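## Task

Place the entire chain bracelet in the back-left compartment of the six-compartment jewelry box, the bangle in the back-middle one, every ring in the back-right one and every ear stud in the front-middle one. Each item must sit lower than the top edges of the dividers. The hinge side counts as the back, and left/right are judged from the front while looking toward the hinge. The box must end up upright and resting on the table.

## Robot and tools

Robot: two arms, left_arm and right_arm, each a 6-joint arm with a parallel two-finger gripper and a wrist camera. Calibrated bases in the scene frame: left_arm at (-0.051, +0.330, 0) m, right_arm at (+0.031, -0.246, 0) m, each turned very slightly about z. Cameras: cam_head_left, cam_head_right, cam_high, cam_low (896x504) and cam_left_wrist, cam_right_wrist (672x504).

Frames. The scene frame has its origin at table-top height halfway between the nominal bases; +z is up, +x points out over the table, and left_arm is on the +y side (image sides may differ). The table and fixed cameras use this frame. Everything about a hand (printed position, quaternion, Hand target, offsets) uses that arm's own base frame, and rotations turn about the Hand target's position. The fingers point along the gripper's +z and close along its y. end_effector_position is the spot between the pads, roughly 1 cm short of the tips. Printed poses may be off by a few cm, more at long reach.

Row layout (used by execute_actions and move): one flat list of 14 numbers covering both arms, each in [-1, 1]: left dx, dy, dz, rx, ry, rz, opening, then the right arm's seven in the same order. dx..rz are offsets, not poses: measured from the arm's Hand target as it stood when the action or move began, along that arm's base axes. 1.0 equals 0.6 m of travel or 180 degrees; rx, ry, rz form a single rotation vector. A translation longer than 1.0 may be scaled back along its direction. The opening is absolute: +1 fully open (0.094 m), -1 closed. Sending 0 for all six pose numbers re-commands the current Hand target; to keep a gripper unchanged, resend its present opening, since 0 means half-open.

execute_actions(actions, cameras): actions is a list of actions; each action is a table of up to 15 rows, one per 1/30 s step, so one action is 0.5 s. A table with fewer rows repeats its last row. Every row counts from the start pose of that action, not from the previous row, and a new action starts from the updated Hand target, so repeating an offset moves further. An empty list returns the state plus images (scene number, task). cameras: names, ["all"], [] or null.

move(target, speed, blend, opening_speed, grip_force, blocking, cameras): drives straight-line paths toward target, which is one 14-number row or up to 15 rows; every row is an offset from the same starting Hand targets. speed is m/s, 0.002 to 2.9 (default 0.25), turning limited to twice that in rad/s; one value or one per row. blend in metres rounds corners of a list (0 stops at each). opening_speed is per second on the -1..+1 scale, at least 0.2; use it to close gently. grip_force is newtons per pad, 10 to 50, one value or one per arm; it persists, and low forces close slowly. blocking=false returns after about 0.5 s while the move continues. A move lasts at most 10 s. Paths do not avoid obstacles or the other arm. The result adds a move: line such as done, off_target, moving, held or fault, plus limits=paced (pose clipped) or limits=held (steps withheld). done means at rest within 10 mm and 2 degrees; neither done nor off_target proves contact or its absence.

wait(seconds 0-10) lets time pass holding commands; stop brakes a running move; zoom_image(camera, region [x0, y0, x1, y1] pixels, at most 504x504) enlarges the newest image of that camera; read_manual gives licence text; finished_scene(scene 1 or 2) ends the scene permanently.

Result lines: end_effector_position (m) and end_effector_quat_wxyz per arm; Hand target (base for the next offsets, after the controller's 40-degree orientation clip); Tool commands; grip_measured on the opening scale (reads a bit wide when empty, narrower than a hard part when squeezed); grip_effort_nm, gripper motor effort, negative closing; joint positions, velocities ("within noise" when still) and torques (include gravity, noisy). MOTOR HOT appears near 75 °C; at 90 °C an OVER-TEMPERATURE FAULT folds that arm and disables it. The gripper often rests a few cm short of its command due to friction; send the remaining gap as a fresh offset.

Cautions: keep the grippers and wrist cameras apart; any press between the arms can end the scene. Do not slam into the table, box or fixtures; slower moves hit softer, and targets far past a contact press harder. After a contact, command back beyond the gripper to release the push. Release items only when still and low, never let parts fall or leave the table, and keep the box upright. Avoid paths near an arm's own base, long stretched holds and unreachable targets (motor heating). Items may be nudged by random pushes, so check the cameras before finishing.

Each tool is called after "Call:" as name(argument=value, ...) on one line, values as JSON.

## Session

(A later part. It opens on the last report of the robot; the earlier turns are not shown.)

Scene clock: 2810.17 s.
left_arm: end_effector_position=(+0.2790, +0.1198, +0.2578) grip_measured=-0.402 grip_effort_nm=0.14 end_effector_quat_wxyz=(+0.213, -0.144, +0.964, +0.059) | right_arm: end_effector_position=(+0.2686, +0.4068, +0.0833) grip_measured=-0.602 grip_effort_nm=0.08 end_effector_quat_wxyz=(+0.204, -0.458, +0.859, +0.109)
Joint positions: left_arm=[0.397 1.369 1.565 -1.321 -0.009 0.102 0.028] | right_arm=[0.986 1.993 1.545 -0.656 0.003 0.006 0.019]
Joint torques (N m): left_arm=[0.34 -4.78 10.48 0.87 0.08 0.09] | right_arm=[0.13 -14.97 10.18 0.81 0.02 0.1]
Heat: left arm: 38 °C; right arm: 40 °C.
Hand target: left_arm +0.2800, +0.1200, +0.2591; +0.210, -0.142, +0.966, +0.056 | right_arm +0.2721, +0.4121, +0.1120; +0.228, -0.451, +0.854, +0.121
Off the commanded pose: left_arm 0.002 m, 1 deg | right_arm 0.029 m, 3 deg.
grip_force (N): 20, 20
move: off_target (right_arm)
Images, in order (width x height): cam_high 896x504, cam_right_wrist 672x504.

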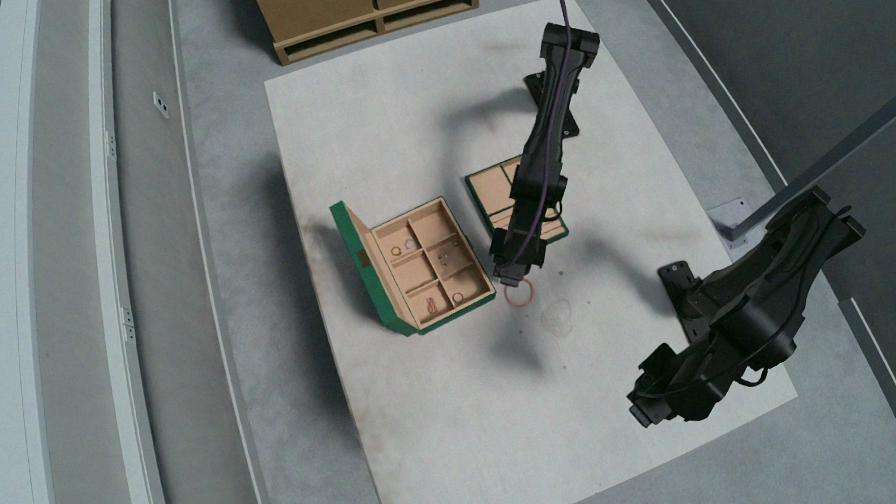

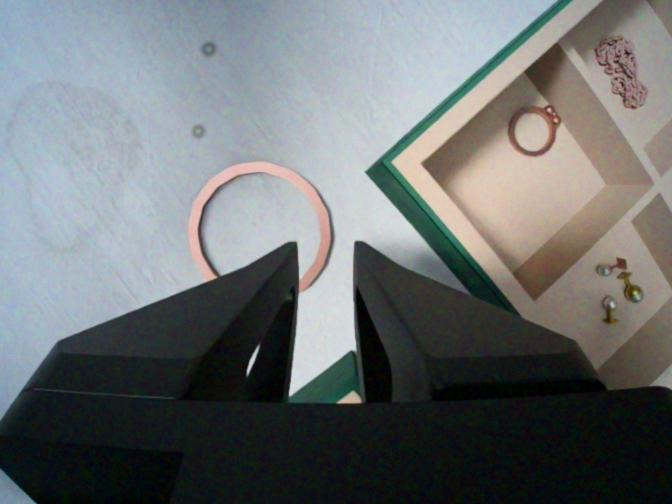

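Call:
move(target=[0,0,0,0,0,0,-0.4, -0.0785,-0.0618,0.03,-0.17733,-0.12145,0.58771,-0.5], speed=0.4, cameras=["cam_right_wrist"])

Scene clock: 2870.50 s.
left_arm: end_effector_position=(+0.2790, +0.1198, +0.2578) grip_measured=-0.402 grip_effort_nm=0.14 end_effector_quat_wxyz=(+0.213, -0.144, +0.964, +0.059) | right_arm: end_effector_position=(+0.2266, +0.3712, +0.1324) grip_measured=-0.502 grip_effort_nm=0.08 end_effector_quat_wxyz=(-0.071, +0.990, -0.120, +0.033)
Joint positions: left_arm=[0.397 1.369 1.565 -1.321 -0.009 0.102 0.028] | right_arm=[1.021 2.066 1.942 -1.29 0 -1.879 0.023]
Joint torques (N m): left_arm=[0.36 -4.74 10.45 0.9 0.1 0.11] | right_arm=[0.59 -9.03 10.17 0.19 -0.04 -0.05]
Heat: left arm: 38 °C; right arm: 44 °C.
Hand target: left_arm +0.2800, +0.1200, +0.2591; +0.210, -0.142, +0.966, +0.056 | right_arm +0.2251, +0.3749, +0.1300; -0.063, +0.991, -0.112, +0.029
Off the commanded pose: left_arm 0.002 m, 1 deg | right_arm 0.005 m, 1 deg.
grip_force (N): 20, 20
move: done
Images, in order (width x height): cam_right_wrist 672x504.

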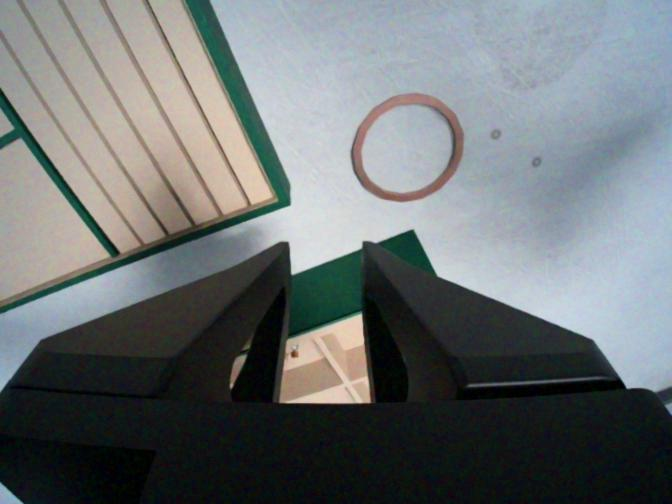

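Call:
move(target=[0,0,0,0,0,0,-0.4, 0.0282,0.0385,-0.1083,0,0,0,-0.5], speed=0.2, cameras=["cam_right_wrist"])

Scene clock: 2900.33 s.
left_arm: end_effector_position=(+0.2790, +0.1198, +0.2578) grip_measured=-0.402 grip_effort_nm=0.14 end_effector_quat_wxyz=(+0.213, -0.144, +0.964, +0.059) | right_arm: end_effector_position=(+0.2422, +0.3967, +0.0742) grip_measured=-0.502 grip_effort_nm=0.08 end_effector_quat_wxyz=(-0.068, +0.990, -0.117, +0.032)
Joint positions: left_arm=[0.397 1.369 1.565 -1.321 -0.009 0.102 0.028] | right_arm=[1.021 2.2 1.92 -1.14 0 -1.885 0.023]
Joint torques (N m): left_arm=[0.43 -4.64 10.44 0.86 0.07 0.08] | right_arm=[0.12 -10.88 6.56 0.51 -0.04 -0.04]
Heat: left arm: 38 °C; right arm: 40 °C.
Hand target: left_arm +0.2800, +0.1200, +0.2591; +0.210, -0.142, +0.966, +0.056 | right_arm +0.2420, +0.3981, +0.0650; -0.063, +0.991, -0.113, +0.029
Off the commanded pose: left_arm 0.002 m, 1 deg | right_arm 0.009 m, 1 deg.
grip_force (N): 20, 20
move: done
Images, in order (width x height): cam_right_wrist 672x504.

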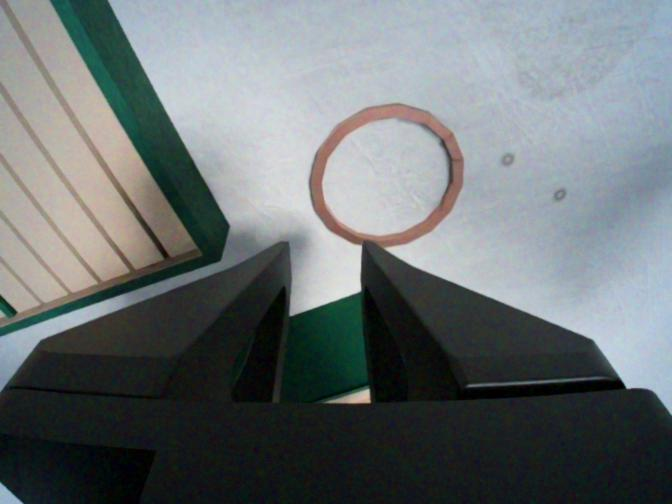

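Call:
move(target=[0,0,0,0,0,0,-0.4, -0.0008,0.004,-0.075,0,0,0,-0.5], speed=0.1, cameras=["cam_right_wrist"])

Scene clock: 2919.87 s.
left_arm: end_effector_position=(+0.2790, +0.1198, +0.2578) grip_measured=-0.402 grip_effort_nm=0.14 end_effector_quat_wxyz=(+0.213, -0.144, +0.964, +0.059) | right_arm: end_effector_position=(+0.2448, +0.4008, +0.0336) grip_measured=-0.502 grip_effort_nm=0.08 end_effector_quat_wxyz=(-0.073, +0.990, -0.117, +0.034)
Joint positions: left_arm=[0.397 1.369 1.565 -1.321 -0.009 0.102 0.028] | right_arm=[1.021 2.229 1.804 -0.983 0.001 -1.885 0.023]
Joint torques (N m): left_arm=[0.43 -4.59 10.43 0.87 0.06 0.12] | right_arm=[0.43 -10.58 5.87 0.54 -0.04 0]
Heat: left arm: 38 °C; right arm: 39 °C.
Hand target: left_arm +0.2800, +0.1200, +0.2591; +0.210, -0.142, +0.966, +0.056 | right_arm +0.2415, +0.4004, +0.0199; -0.063, +0.991, -0.113, +0.029
Off the commanded pose: left_arm 0.002 m, 1 deg | right_arm 0.014 m, 1 deg.
grip_force (N): 20, 20
move: off_target (right_arm)
Images, in order (width x height): cam_right_wrist 672x504.

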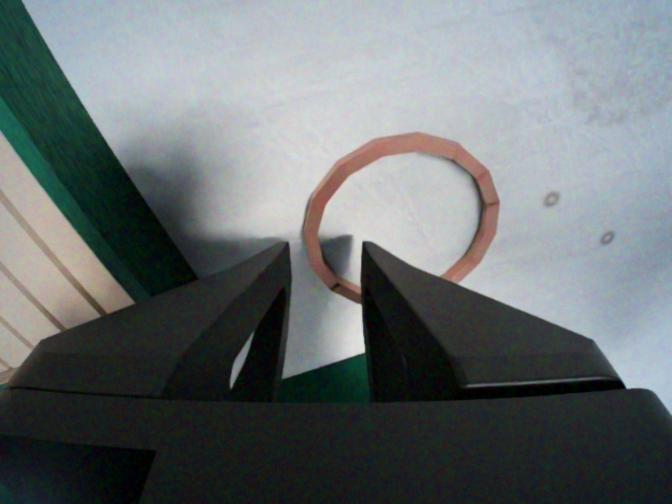

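Call:
move(target=[0,0,0,0,0,0,-0.4, -0.0017,-0.0083,-0.0233,0,0,0,-0.5], speed=0.06, cameras=["cam_right_wrist"])

Scene clock: 2927.10 s.
left_arm: end_effector_position=(+0.2790, +0.1198, +0.2578) grip_measured=-0.402 grip_effort_nm=0.14 end_effector_quat_wxyz=(+0.213, -0.144, +0.964, +0.059) | right_arm: end_effector_position=(+0.2431, +0.3979, +0.0218) grip_measured=-0.502 grip_effort_nm=0.08 end_effector_quat_wxyz=(-0.072, +0.990, -0.117, +0.033)
Joint positions: left_arm=[0.397 1.369 1.565 -1.321 -0.009 0.102 0.028] | right_arm=[1.021 2.229 1.757 -0.94 0.001 -1.886 0.023]
Joint torques (N m): left_arm=[0.31 -4.63 10.56 0.87 0.1 0.08] | right_arm=[0.09 -10.93 4.22 0.72 -0.06 -0.04]
Heat: left arm: 38 °C; right arm: 39 °C.
Hand target: left_arm +0.2800, +0.1200, +0.2591; +0.210, -0.142, +0.966, +0.056 | right_arm +0.2405, +0.3955, +0.0060; -0.063, +0.991, -0.113, +0.029
Off the commanded pose: left_arm 0.002 m, 1 deg | right_arm 0.016 m, 1 deg.
grip_force (N): 20, 20
move: off_target (right_arm)
Images, in order (width x height): cam_right_wrist 672x504.

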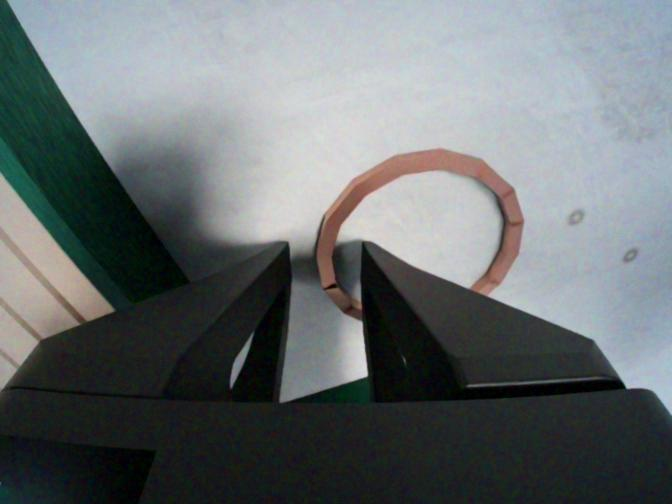

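Call:
move(target=[0,0,0,0,0,0,-0.4, 0,0,-0.0117,0,0,0,-0.5], speed=0.05, cameras=["cam_right_wrist"])

Scene clock: 2931.63 s.
left_arm: end_effector_position=(+0.2790, +0.1198, +0.2578) grip_measured=-0.402 grip_effort_nm=0.14 end_effector_quat_wxyz=(+0.213, -0.144, +0.964, +0.059) | right_arm: end_effector_position=(+0.2429, +0.3977, +0.0206) grip_measured=-0.502 grip_effort_nm=0.08 end_effector_quat_wxyz=(-0.072, +0.990, -0.117, +0.033)
Joint positions: left_arm=[0.397 1.369 1.565 -1.321 -0.009 0.102 0.028] | right_arm=[1.021 2.229 1.752 -0.935 0.001 -1.886 0.023]
Joint torques (N m): left_arm=[0.25 -4.64 10.55 0.89 0.08 0.09] | right_arm=[0.1 -10.3 3.19 0.9 -0.04 -0.05]
Heat: left arm: 38 °C; right arm: 40 °C.
Hand target: left_arm +0.2800, +0.1200, +0.2591; +0.210, -0.142, +0.966, +0.056 | right_arm +0.2405, +0.3954, -0.0011; -0.063, +0.991, -0.113, +0.029
Off the commanded pose: left_arm 0.002 m, 1 deg | right_arm 0.022 m, 1 deg.
grip_force (N): 20, 20
move: off_target (right_arm)
Images, in order (width x height): cam_right_wrist 672x504.

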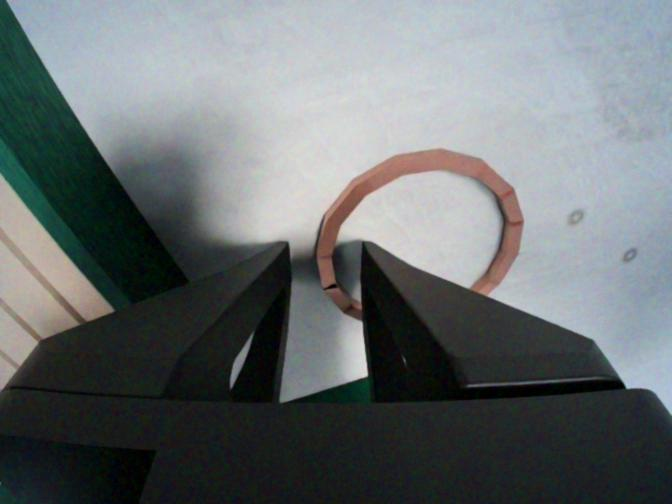

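Call:
move(target=[0,0,0,0,0,0,-0.4, 0,0,0,0,0,0,-0.97], opening_speed=0.5, grip_force=[20, 20], cameras=["cam_right_wrist"])

Scene clock: 2939.80 s.
left_arm: end_effector_position=(+0.2790, +0.1198, +0.2578) grip_measured=-0.402 grip_effort_nm=0.14 end_effector_quat_wxyz=(+0.213, -0.144, +0.964, +0.059) | right_arm: end_effector_position=(+0.2404, +0.3920, +0.0193) grip_measured=-0.867 grip_effort_nm=-0.47 end_effector_quat_wxyz=(-0.060, +0.991, -0.117, +0.030)
Joint positions: left_arm=[0.397 1.369 1.565 -1.321 -0.009 0.102 0.028] | right_arm=[1.021 2.229 1.75 -0.958 0.005 -1.887 0.006]
Joint torques (N m): left_arm=[0.29 -4.66 10.44 0.88 0.08 0.11] | right_arm=[0.1 -10.26 3.34 1.09 -0.1 -0.04]
Heat: left arm: 38 °C; right arm: 40 °C.
Hand target: left_arm +0.2800, +0.1200, +0.2591; +0.210, -0.142, +0.966, +0.056 | right_arm +0.2405, +0.3955, -0.0010; -0.063, +0.991, -0.113, +0.029
Off the commanded pose: left_arm 0.002 m, 1 deg | right_arm 0.021 m, 1 deg.
grip_force (N): 20, 20
move: off_target (right_arm)
Images, in order (width x height): cam_right_wrist 672x504.

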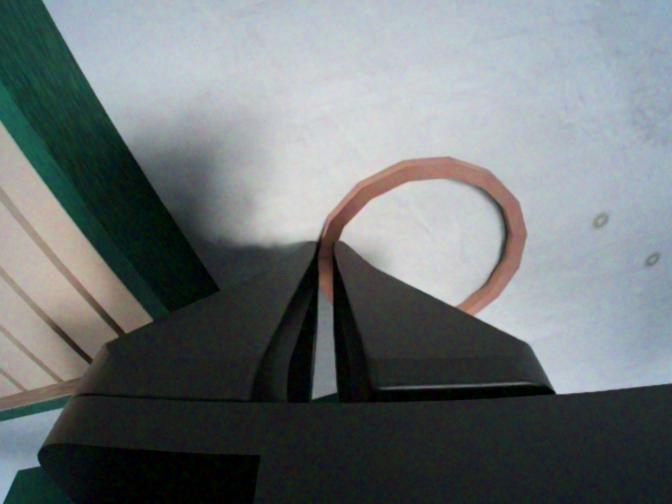

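Call:
move(target=[0,0,0,0,0,0,-0.4, 0,-0.0033,0.2183,0,0,0,-0.97], speed=0.12, cameras=["cam_right_wrist", "cam_low"])

Scene clock: 2996.53 s.
left_arm: end_effector_position=(+0.2790, +0.1198, +0.2578) grip_measured=-0.402 grip_effort_nm=0.14 end_effector_quat_wxyz=(+0.213, -0.144, +0.964, +0.059) | right_arm: end_effector_position=(+0.2404, +0.3919, +0.1161) grip_measured=-0.869 grip_effort_nm=-0.49 end_effector_quat_wxyz=(-0.052, +0.991, -0.116, +0.027)
Joint positions: left_arm=[0.397 1.369 1.565 -1.321 -0.009 0.102 0.028] | right_arm=[1.021 2.228 2.136 -1.362 0.005 -1.888 0.006]
Joint torques (N m): left_arm=[0.23 -4.71 10.48 0.87 0.09 0.1] | right_arm=[-0.09 -13.75 9.81 0.14 -0.1 -0.04]
Heat: left arm: 39 °C; right arm: 39 °C.
Hand target: left_arm +0.2800, +0.1200, +0.2591; +0.210, -0.142, +0.966, +0.056 | right_arm +0.2406, +0.3935, +0.1301; -0.063, +0.991, -0.113, +0.029
Off the commanded pose: left_arm 0.002 m, 1 deg | right_arm 0.014 m, 1 deg.
grip_force (N): 20, 20
move: off_target (right_arm)
Images, in order (width x height): cam_low 896x504, cam_right_wrist 672x504.

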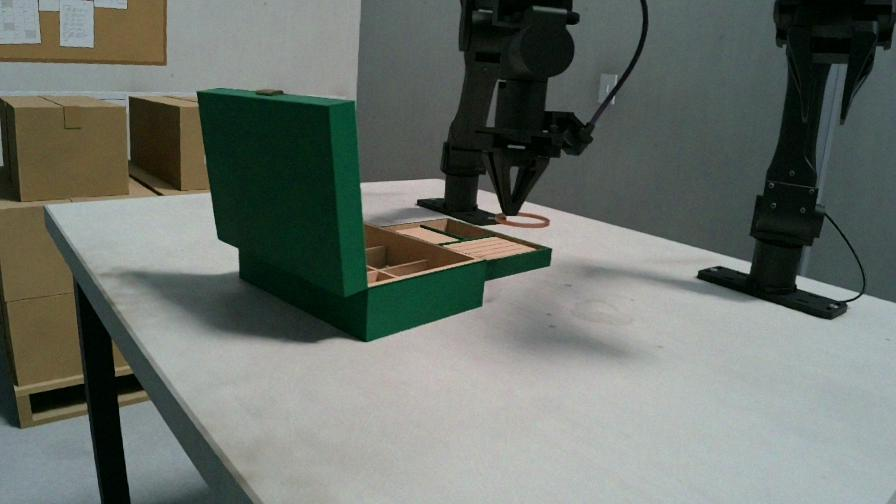

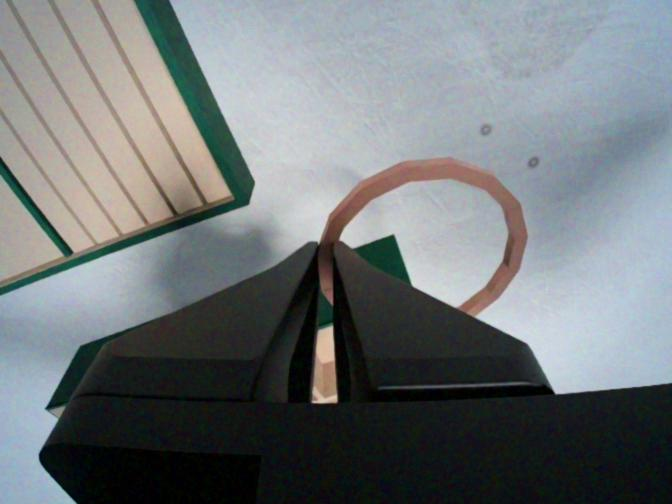

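Call:
move(target=[0,0,0,0,0,0,-0.4, 0.3173,-0.15,-0.03,0.02747,-0.02788,-0.12495,-0.97], speed=0.15, cameras=["cam_right_wrist", "cam_high", "cam_head_left"])

Scene clock: 3012.07 s.
left_arm: end_effector_position=(+0.2790, +0.1198, +0.2578) grip_measured=-0.402 grip_effort_nm=0.14 end_effector_quat_wxyz=(+0.213, -0.144, +0.964, +0.059) | right_arm: end_effector_position=(+0.4299, +0.2997, +0.1175) grip_measured=-0.869 grip_effort_nm=-0.49 end_effector_quat_wxyz=(-0.106, +0.943, -0.303, +0.086)
Joint positions: left_arm=[0.397 1.369 1.565 -1.321 -0.009 0.102 0.028] | right_arm=[0.61 2.38 2.372 -1.289 0.008 -1.91 0.006]
Joint torques (N m): left_arm=[0.35 -4.7 10.52 0.86 0.07 0.1] | right_arm=[0.08 -11.21 10.33 0.46 -0.11 0.01]
Heat: left arm: 39 °C; right arm: 39 °C.
Hand target: left_arm +0.2800, +0.1200, +0.2591; +0.210, -0.142, +0.966, +0.056 | right_arm +0.4309, +0.3034, +0.1120; -0.104, +0.944, -0.302, +0.079
Off the commanded pose: left_arm 0.002 m, 1 deg | right_arm 0.007 m, 1 deg.
grip_force (N): 20, 20
move: done
Images, in order (width x height): cam_head_left 896x504, cam_high 896x504, cam_right_wrist 672x504.

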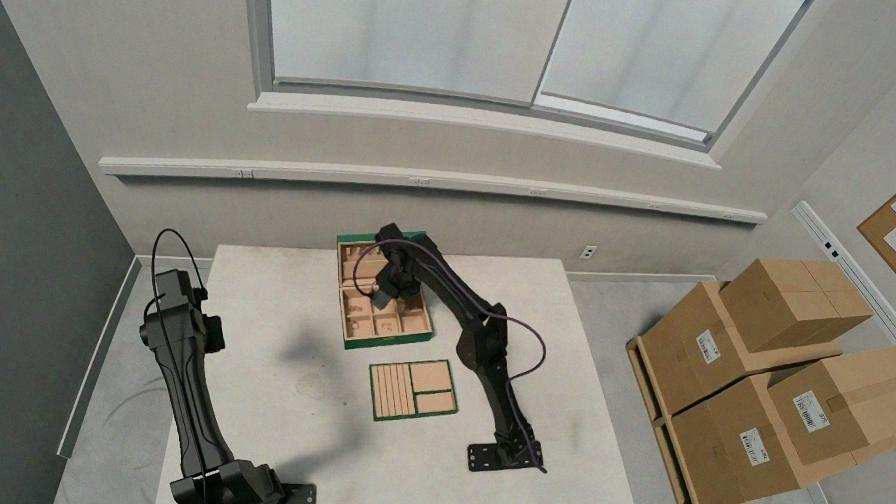

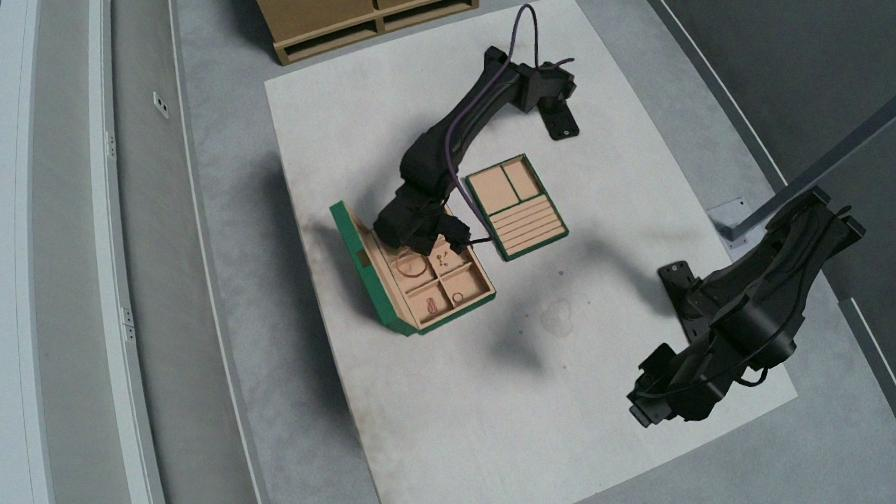

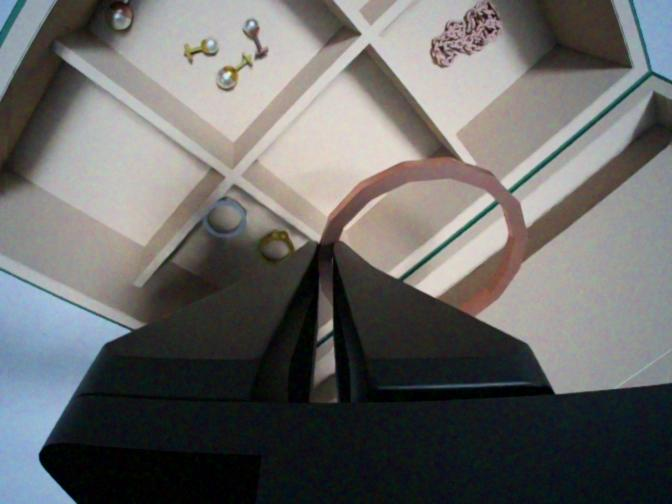

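Call:
move(target=[0,0,0,0,0,0,-0.4, 0.0,0.003,-0.095,-0.01275,0.0182,0,-0.97], speed=0.1, cameras=["cam_right_wrist", "cam_high"])

Scene clock: 3046.03 s.
left_arm: end_effector_position=(+0.2790, +0.1198, +0.2578) grip_measured=-0.402 grip_effort_nm=0.14 end_effector_quat_wxyz=(+0.213, -0.144, +0.964, +0.059) | right_arm: end_effector_position=(+0.4324, +0.3015, +0.0691) grip_measured=-0.869 grip_effort_nm=-0.49 end_effector_quat_wxyz=(-0.081, +0.947, -0.304, +0.067)
Joint positions: left_arm=[0.397 1.369 1.565 -1.321 -0.009 0.102 0.028] | right_arm=[0.61 2.457 2.332 -1.235 0.008 -1.91 0.006]
Joint torques (N m): left_arm=[0.32 -4.67 10.52 0.89 0.1 0.11] | right_arm=[0.39 -12.16 6.48 0.64 -0.1 0.06]
Heat: left arm: 39 °C; right arm: 39 °C.
Hand target: left_arm +0.2800, +0.1200, +0.2591; +0.210, -0.142, +0.966, +0.056 | right_arm +0.4309, +0.3053, +0.0549; -0.076, +0.948, -0.303, +0.058
Off the commanded pose: left_arm 0.002 m, 1 deg | right_arm 0.015 m, 1 deg.
grip_force (N): 20, 20
move: off_target (right_arm)
Images, in order (width x height): cam_high 896x504, cam_right_wrist 672x504.

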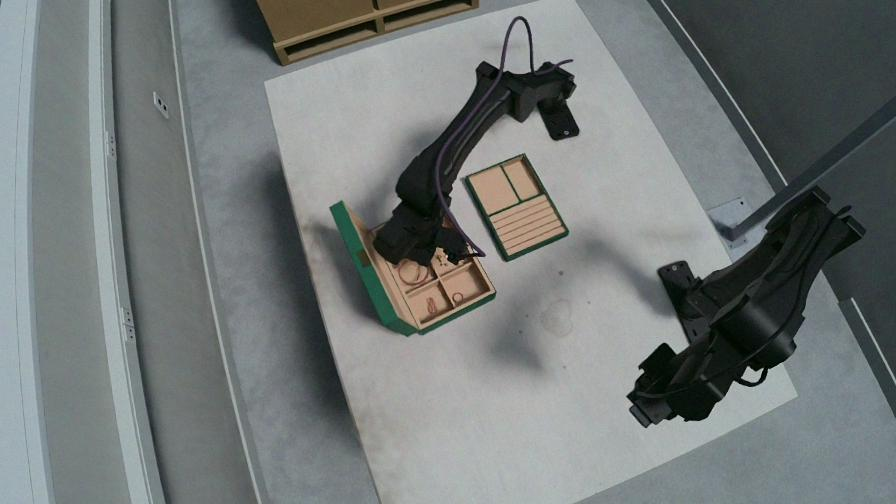

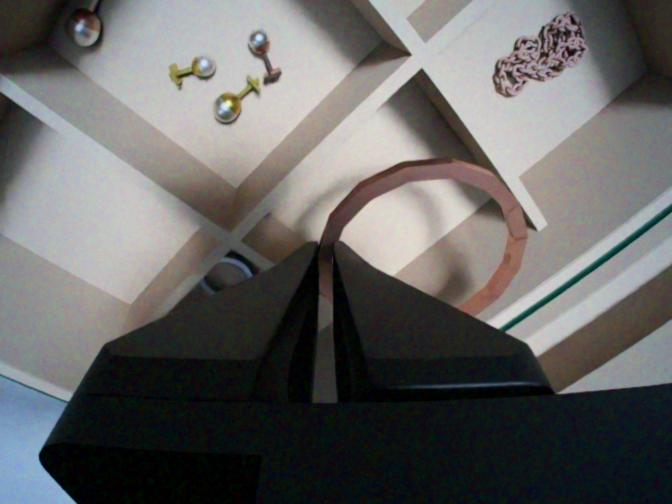

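Call:
move(target=[0,0,0,0,0,0,-0.4, 0.0045,-0.0035,-0.0217,-0.00637,0.0091,0,-0.97], speed=0.06, cameras=["cam_right_wrist"])

Scene clock: 3075.23 s.
left_arm: end_effector_position=(+0.2790, +0.1198, +0.2578) grip_measured=-0.402 grip_effort_nm=0.14 end_effector_quat_wxyz=(+0.213, -0.144, +0.964, +0.059) | right_arm: end_effector_position=(+0.4335, +0.3023, +0.0474) grip_measured=-0.869 grip_effort_nm=-0.49 end_effector_quat_wxyz=(-0.067, +0.948, -0.305, +0.056)
Joint positions: left_arm=[0.397 1.369 1.565 -1.321 -0.009 0.102 0.028] | right_arm=[0.61 2.515 2.358 -1.24 0.008 -1.91 0.006]
Joint torques (N m): left_arm=[0.25 -4.63 10.37 0.87 0.08 0.1] | right_arm=[-0.14 -12.21 10.26 0.22 -0.11 -0.01]
Heat: left arm: 39 °C; right arm: 39 °C.
Hand target: left_arm +0.2800, +0.1200, +0.2591; +0.210, -0.142, +0.966, +0.056 | right_arm +0.4337, +0.3032, +0.0421; -0.062, +0.950, -0.304, +0.047
Off the commanded pose: left_arm 0.002 m, 1 deg | right_arm 0.006 m, 1 deg.
grip_force (N): 20, 20
move: done
Images, in order (width x height): cam_right_wrist 672x504.

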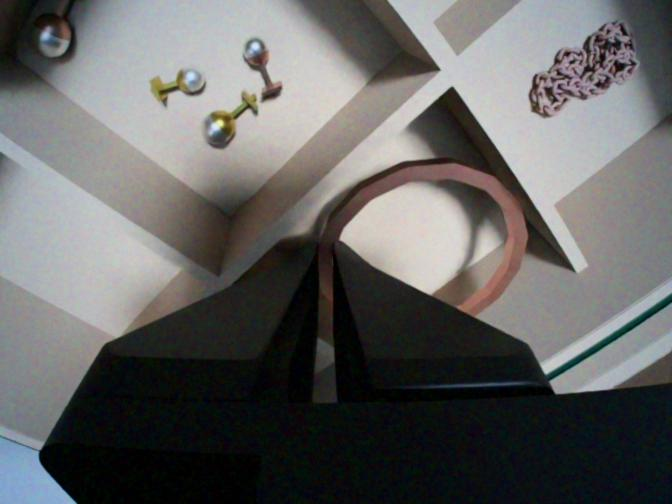

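Call:
zoom_image(camera="cam_right_wrist", region=[180, 30, 620, 360])

Scaled by 1.145 from the camera's 672x504 image, which has a finer 960x720 frame.

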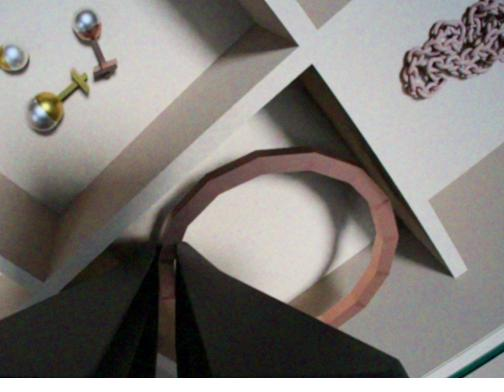

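Call:
execute_actions(actions=[], cameras=["cam_high", "cam_right_wrist", "cam_head_right"])

Call:
zoom_image(camera="cam_high", region=[320, 180, 520, 340])

Scene clock: 3161.20 s.
left_arm: end_effector_position=(+0.2790, +0.1198, +0.2578) grip_measured=-0.402 grip_effort_nm=0.14 end_effector_quat_wxyz=(+0.213, -0.144, +0.964, +0.059) | right_arm: end_effector_position=(+0.4334, +0.3022, +0.0474) grip_measured=-0.869 grip_effort_nm=-0.49 end_effector_quat_wxyz=(-0.067, +0.948, -0.305, +0.056)
Joint positions: left_arm=[0.397 1.369 1.565 -1.321 -0.009 0.102 0.028] | right_arm=[0.61 2.515 2.358 -1.24 0.008 -1.91 0.006]
Joint velocities: within noise
Joint torques (N m): left_arm=[0.39 -4.7 10.43 0.9 0.1 0.1] | right_arm=[-0.14 -12.19 10.26 0.23 -0.12 -0.02]
Heat: left arm: 40 °C; right arm: 43 °C.
Hand target: left_arm +0.2800, +0.1200, +0.2591; +0.210, -0.142, +0.966, +0.056 | right_arm +0.4337, +0.3032, +0.0421; -0.062, +0.950, -0.304, +0.047
Tool commands: left_gripper/opening=-0.4 right_gripper/opening=-0.97
Off the commanded pose: left_arm 0.002 m, 1 deg | right_arm 0.006 m, 1 deg.
grip_force (N): 20, 20
Images, in order (width x height): cam_head_right 896x504, cam_high 896x504, cam_right_wrist 672x504.

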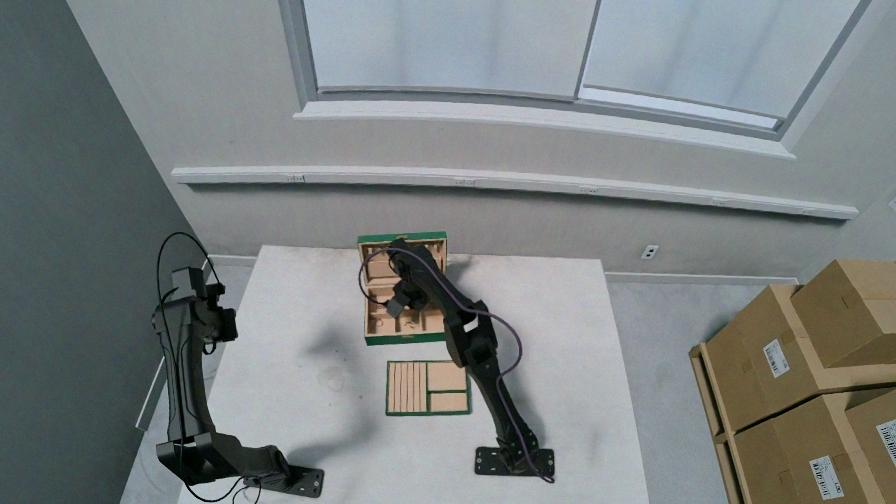

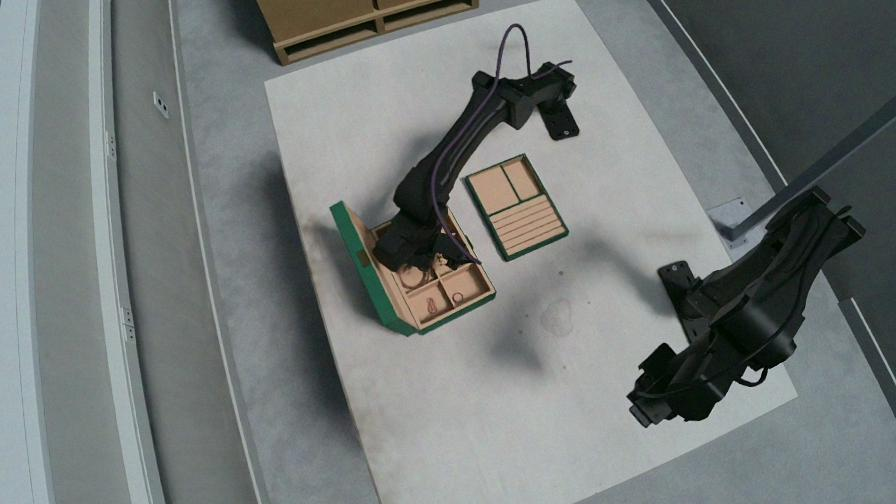

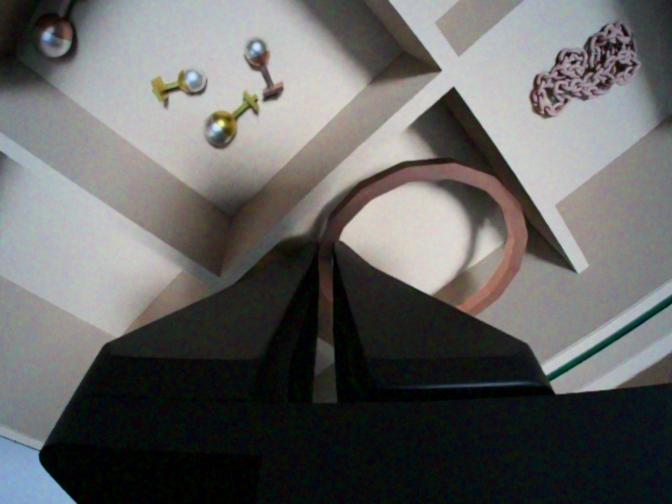

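Scaled by 2.520 from the camera's 896x504 image, which has a finer 1280x720 frame.

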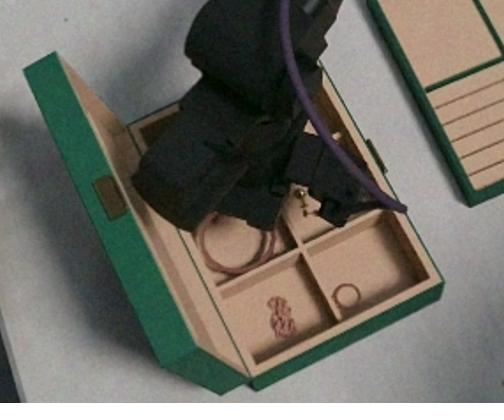

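Call:
zoom_image(camera="cam_high", region=[380, 220, 480, 300])

Scaled by 5.040 from the camera's 896x504 image, which has a finer 1280x720 frame.

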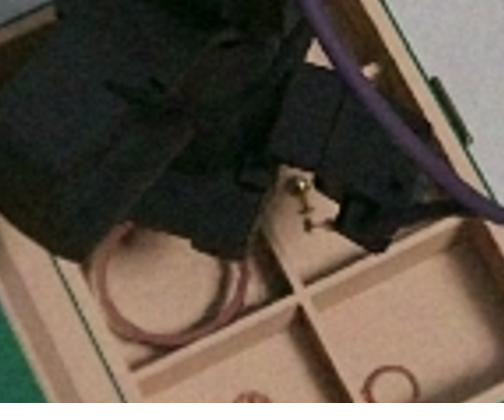

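Call:
zoom_image(camera="cam_right_wrist", region=[210, 60, 410, 290])

Call:
zoom_image(camera="cam_right_wrist", region=[410, 60, 640, 350])

Scaled by 2.191 from the camera's 672x504 image, which has a finer 960x720 frame.

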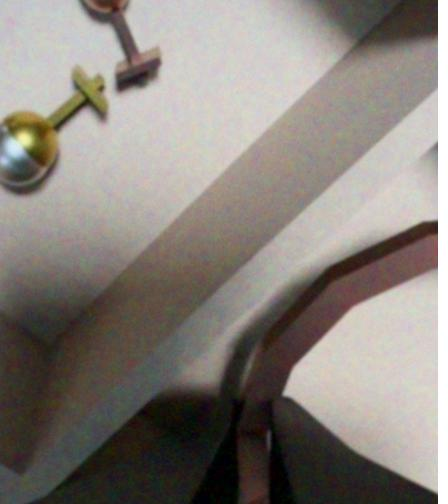

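Scaled by 1.738 from the camera's 672x504 image, which has a finer 960x720 frame.

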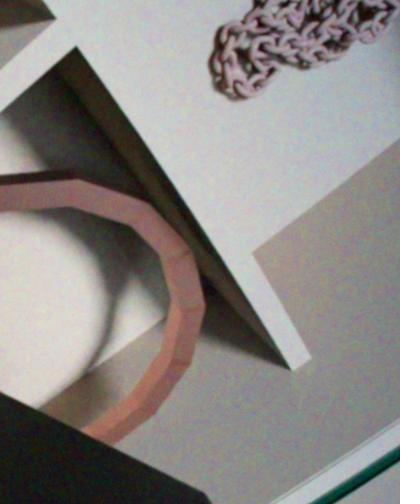

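Call:
move(target=[0,0,0,0,0,0,-0.4, 0.001,0.0,-0.0117,0,0,0,-0.97], speed=0.05, cameras=["cam_right_wrist", "cam_high"])

Call:
zoom_image(camera="cam_right_wrist", region=[180, 30, 620, 360])

Call:
zoom_image(camera="cam_high", region=[380, 220, 480, 300])

Scene clock: 3246.87 s.
left_arm: end_effector_position=(+0.2790, +0.1198, +0.2578) grip_measured=-0.402 grip_effort_nm=0.14 end_effector_quat_wxyz=(+0.213, -0.144, +0.964, +0.059) | right_arm: end_effector_position=(+0.4334, +0.3022, +0.0474) grip_measured=-0.869 grip_effort_nm=-0.49 end_effector_quat_wxyz=(-0.067, +0.948, -0.305, +0.056)
Joint positions: left_arm=[0.397 1.369 1.565 -1.321 -0.009 0.102 0.028] | right_arm=[0.61 2.515 2.358 -1.24 0.008 -1.91 0.006]
Joint torques (N m): left_arm=[0.32 -4.62 10.45 0.86 0.07 0.1] | right_arm=[-0.2 -12.11 7.79 0.49 -0.12 -0.01]
Heat: left arm: 40 °C; right arm: 43 °C.
Hand target: left_arm +0.2800, +0.1200, +0.2591; +0.210, -0.142, +0.966, +0.056 | right_arm +0.4343, +0.3032, +0.0351; -0.062, +0.950, -0.304, +0.047
Off the commanded pose: left_arm 0.002 m, 1 deg | right_arm 0.012 m, 1 deg.
grip_force (N): 20, 20
move: off_target (right_arm)
Images, in order (width x height): cam_high 896x504, cam_right_wrist 672x504.

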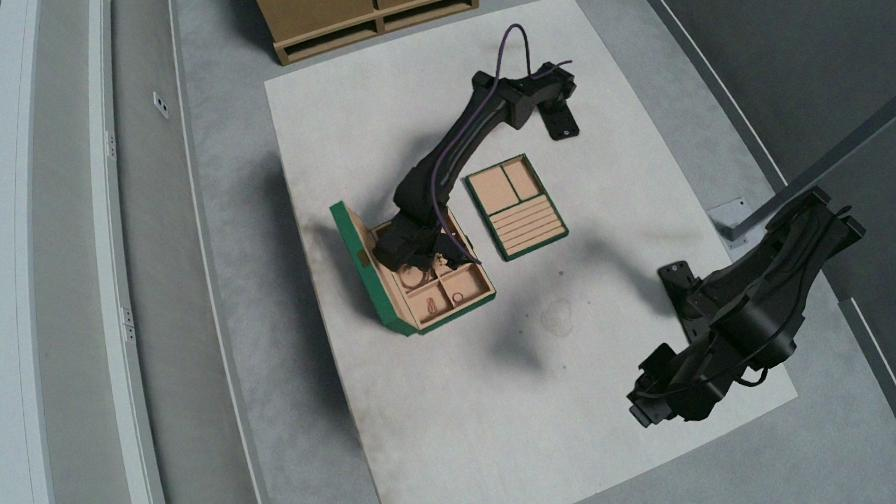

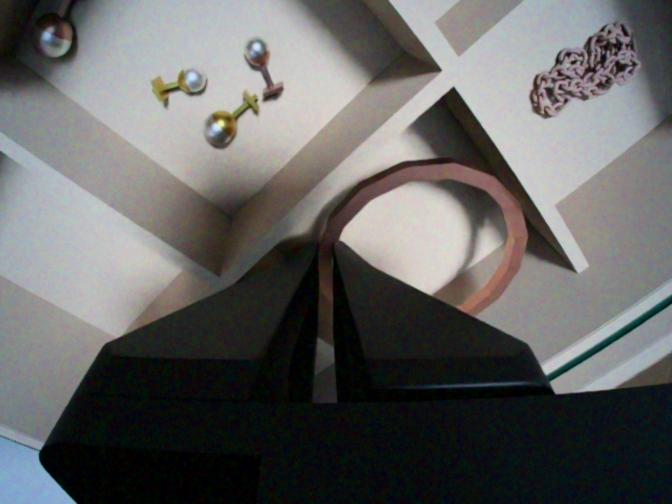

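Scaled by 1.145 from the camera's 672x504 image, which has a finer 960x720 frame.

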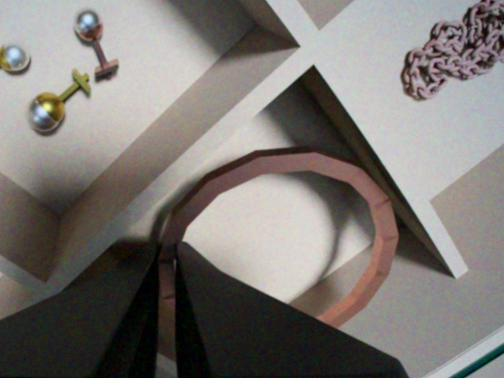

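Scaled by 5.040 from the camera's 896x504 image, which has a finer 1280x720 frame.

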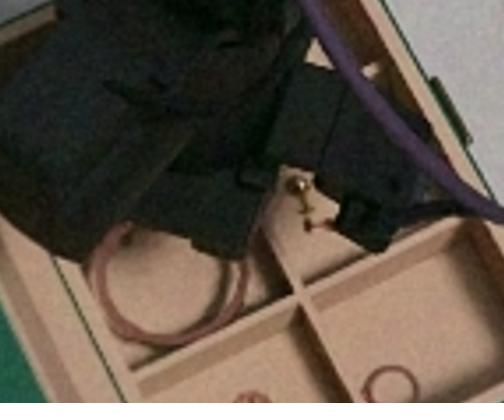

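Call:
move(target=[0,0,0,0,0,0,-0.4, 0.0,0.0,-0.005,0,0,0,-0.97], speed=0.05)

Scene clock: 3251.97 s.
left_arm: end_effector_position=(+0.2790, +0.1198, +0.2578) grip_measured=-0.402 grip_effort_nm=0.14 end_effector_quat_wxyz=(+0.213, -0.144, +0.964, +0.059) | right_arm: end_effector_position=(+0.4342, +0.3027, +0.0476) grip_measured=-0.869 grip_effort_nm=-0.49 end_effector_quat_wxyz=(-0.068, +0.948, -0.305, +0.057)
Joint positions: left_arm=[0.397 1.369 1.565 -1.321 -0.009 0.102 0.028] | right_arm=[0.61 2.515 2.358 -1.236 0.008 -1.91 0.006]
Joint torques (N m): left_arm=[0.31 -4.64 10.48 0.83 0.07 0.11] | right_arm=[-0.18 -12.22 6.57 0.58 -0.12 -0.01]
Heat: left arm: 40 °C; right arm: 43 °C.
Hand target: left_arm +0.2800, +0.1200, +0.2591; +0.210, -0.142, +0.966, +0.056 | right_arm +0.4343, +0.3032, +0.0321; -0.062, +0.950, -0.304, +0.047
Off the commanded pose: left_arm 0.002 m, 1 deg | right_arm 0.016 m, 1 deg.
grip_force (N): 20, 20
move: off_target (right_arm)

Call:
move(target=[0,0,0,0,0,0,-0.4, 0.0,0.0,-0.005,0,0,0,-0.97], speed=0.05)

Scene clock: 3256.63 s.
left_arm: end_effector_position=(+0.2790, +0.1198, +0.2578) grip_measured=-0.402 grip_effort_nm=0.14 end_effector_quat_wxyz=(+0.213, -0.144, +0.964, +0.059) | right_arm: end_effector_position=(+0.4360, +0.3040, +0.0480) grip_measured=-0.869 grip_effort_nm=-0.49 end_effector_quat_wxyz=(-0.072, +0.948, -0.305, +0.060)
Joint positions: left_arm=[0.397 1.369 1.565 -1.321 -0.009 0.102 0.028] | right_arm=[0.61 2.515 2.358 -1.227 0.008 -1.91 0.006]
Joint torques (N m): left_arm=[0.38 -4.74 10.5 0.88 0.08 0.1] | right_arm=[-0.2 -12.31 5.38 0.63 -0.12 -0.02]
Heat: left arm: 40 °C; right arm: 43 °C.
Hand target: left_arm +0.2800, +0.1200, +0.2591; +0.210, -0.142, +0.966, +0.056 | right_arm +0.4343, +0.3032, +0.0291; -0.062, +0.950, -0.304, +0.047
Off the commanded pose: left_arm 0.002 m, 1 deg | right_arm 0.019 m, 2 deg.
grip_force (N): 20, 20
move: off_target (right_arm)

Call:
move(target=[[0,0,0,0,0,0,-0.4, 0.0,0.0,0.0548,0,0,0,-0.97],[0,0,0,0,0,0,-0.4, 0.0,0.0,0.0107,0,0,0,-0.97]], speed=0.06, cameras=["cam_right_wrist", "cam_high"])

Call:
zoom_image(camera="cam_right_wrist", region=[180, 30, 620, 360])

Call:
zoom_image(camera="cam_high", region=[380, 220, 480, 300])

Scene clock: 3268.63 s.
left_arm: end_effector_position=(+0.2790, +0.1198, +0.2578) grip_measured=-0.402 grip_effort_nm=0.14 end_effector_quat_wxyz=(+0.213, -0.144, +0.964, +0.059) | right_arm: end_effector_position=(+0.4350, +0.3034, +0.0439) grip_measured=-0.869 grip_effort_nm=-0.49 end_effector_quat_wxyz=(-0.064, +0.949, -0.305, +0.054)
Joint positions: left_arm=[0.397 1.369 1.565 -1.321 -0.009 0.102 0.028] | right_arm=[0.61 2.539 2.39 -1.254 0.008 -1.91 0.006]
Joint torques (N m): left_arm=[0.24 -4.62 10.5 0.88 0.09 0.1] | right_arm=[-0.18 -13.97 5.65 0.57 -0.11 -0.01]
Heat: left arm: 40 °C; right arm: 43 °C.
Hand target: left_arm +0.2800, +0.1200, +0.2591; +0.210, -0.142, +0.966, +0.056 | right_arm +0.4343, +0.3032, +0.0354; -0.062, +0.950, -0.304, +0.048
Off the commanded pose: left_arm 0.002 m, 1 deg | right_arm 0.008 m, 1 deg.
grip_force (N): 20, 20
move: done
Images, in order (width x height): cam_high 896x504, cam_right_wrist 672x504.

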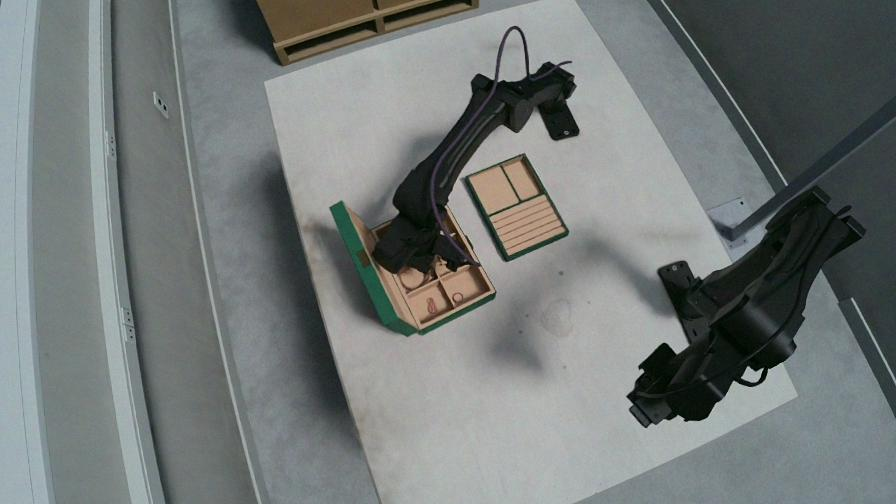

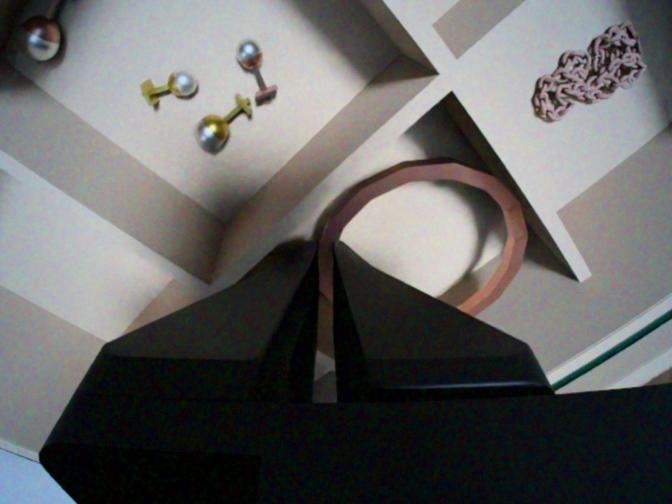

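Scaled by 1.145 from the camera's 672x504 image, which has a finer 960x720 frame.

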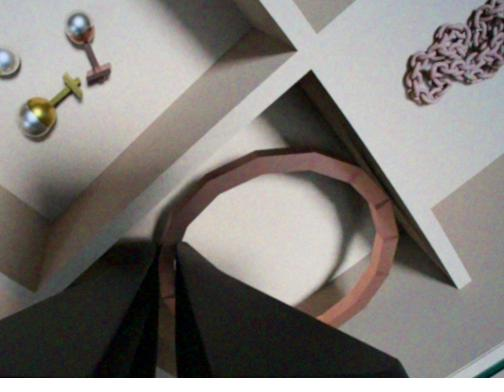

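Scaled by 5.040 from the camera's 896x504 image, which has a finer 1280x720 frame.

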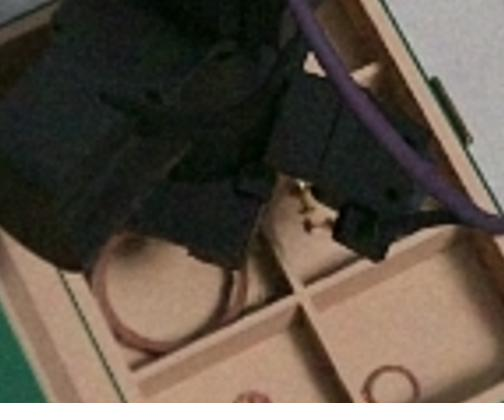

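Call:
zoom_image(camera="cam_right_wrist", region=[400, 30, 520, 150])

Call:
zoom_image(camera="cam_right_wrist", region=[490, 190, 640, 340])

Call:
zoom_image(camera="cam_right_wrist", region=[160, 190, 340, 340])

Scaled by 4.200 from the camera's 672x504 image, which has a finer 960x720 frame.

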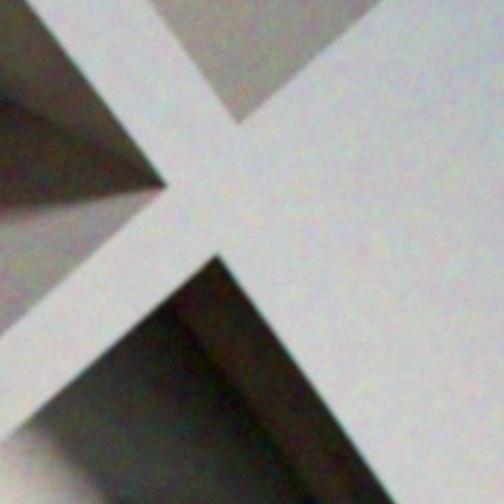

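Scaled by 3.360 from the camera's 672x504 image, which has a finer 960x720 frame.

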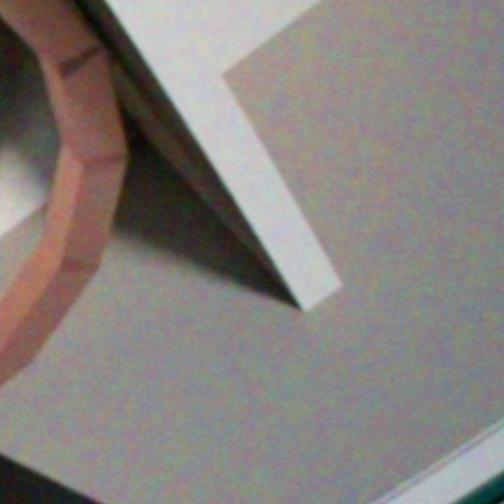

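Scaled by 2.800 from the camera's 672x504 image, which has a finer 960x720 frame.

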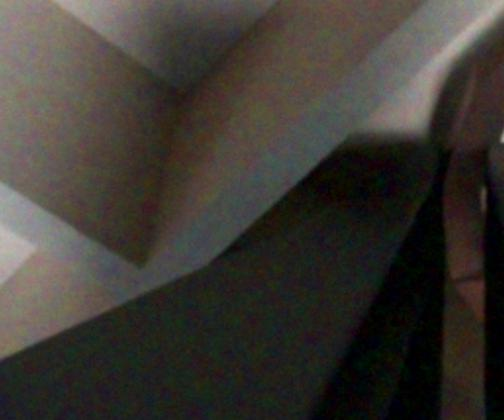

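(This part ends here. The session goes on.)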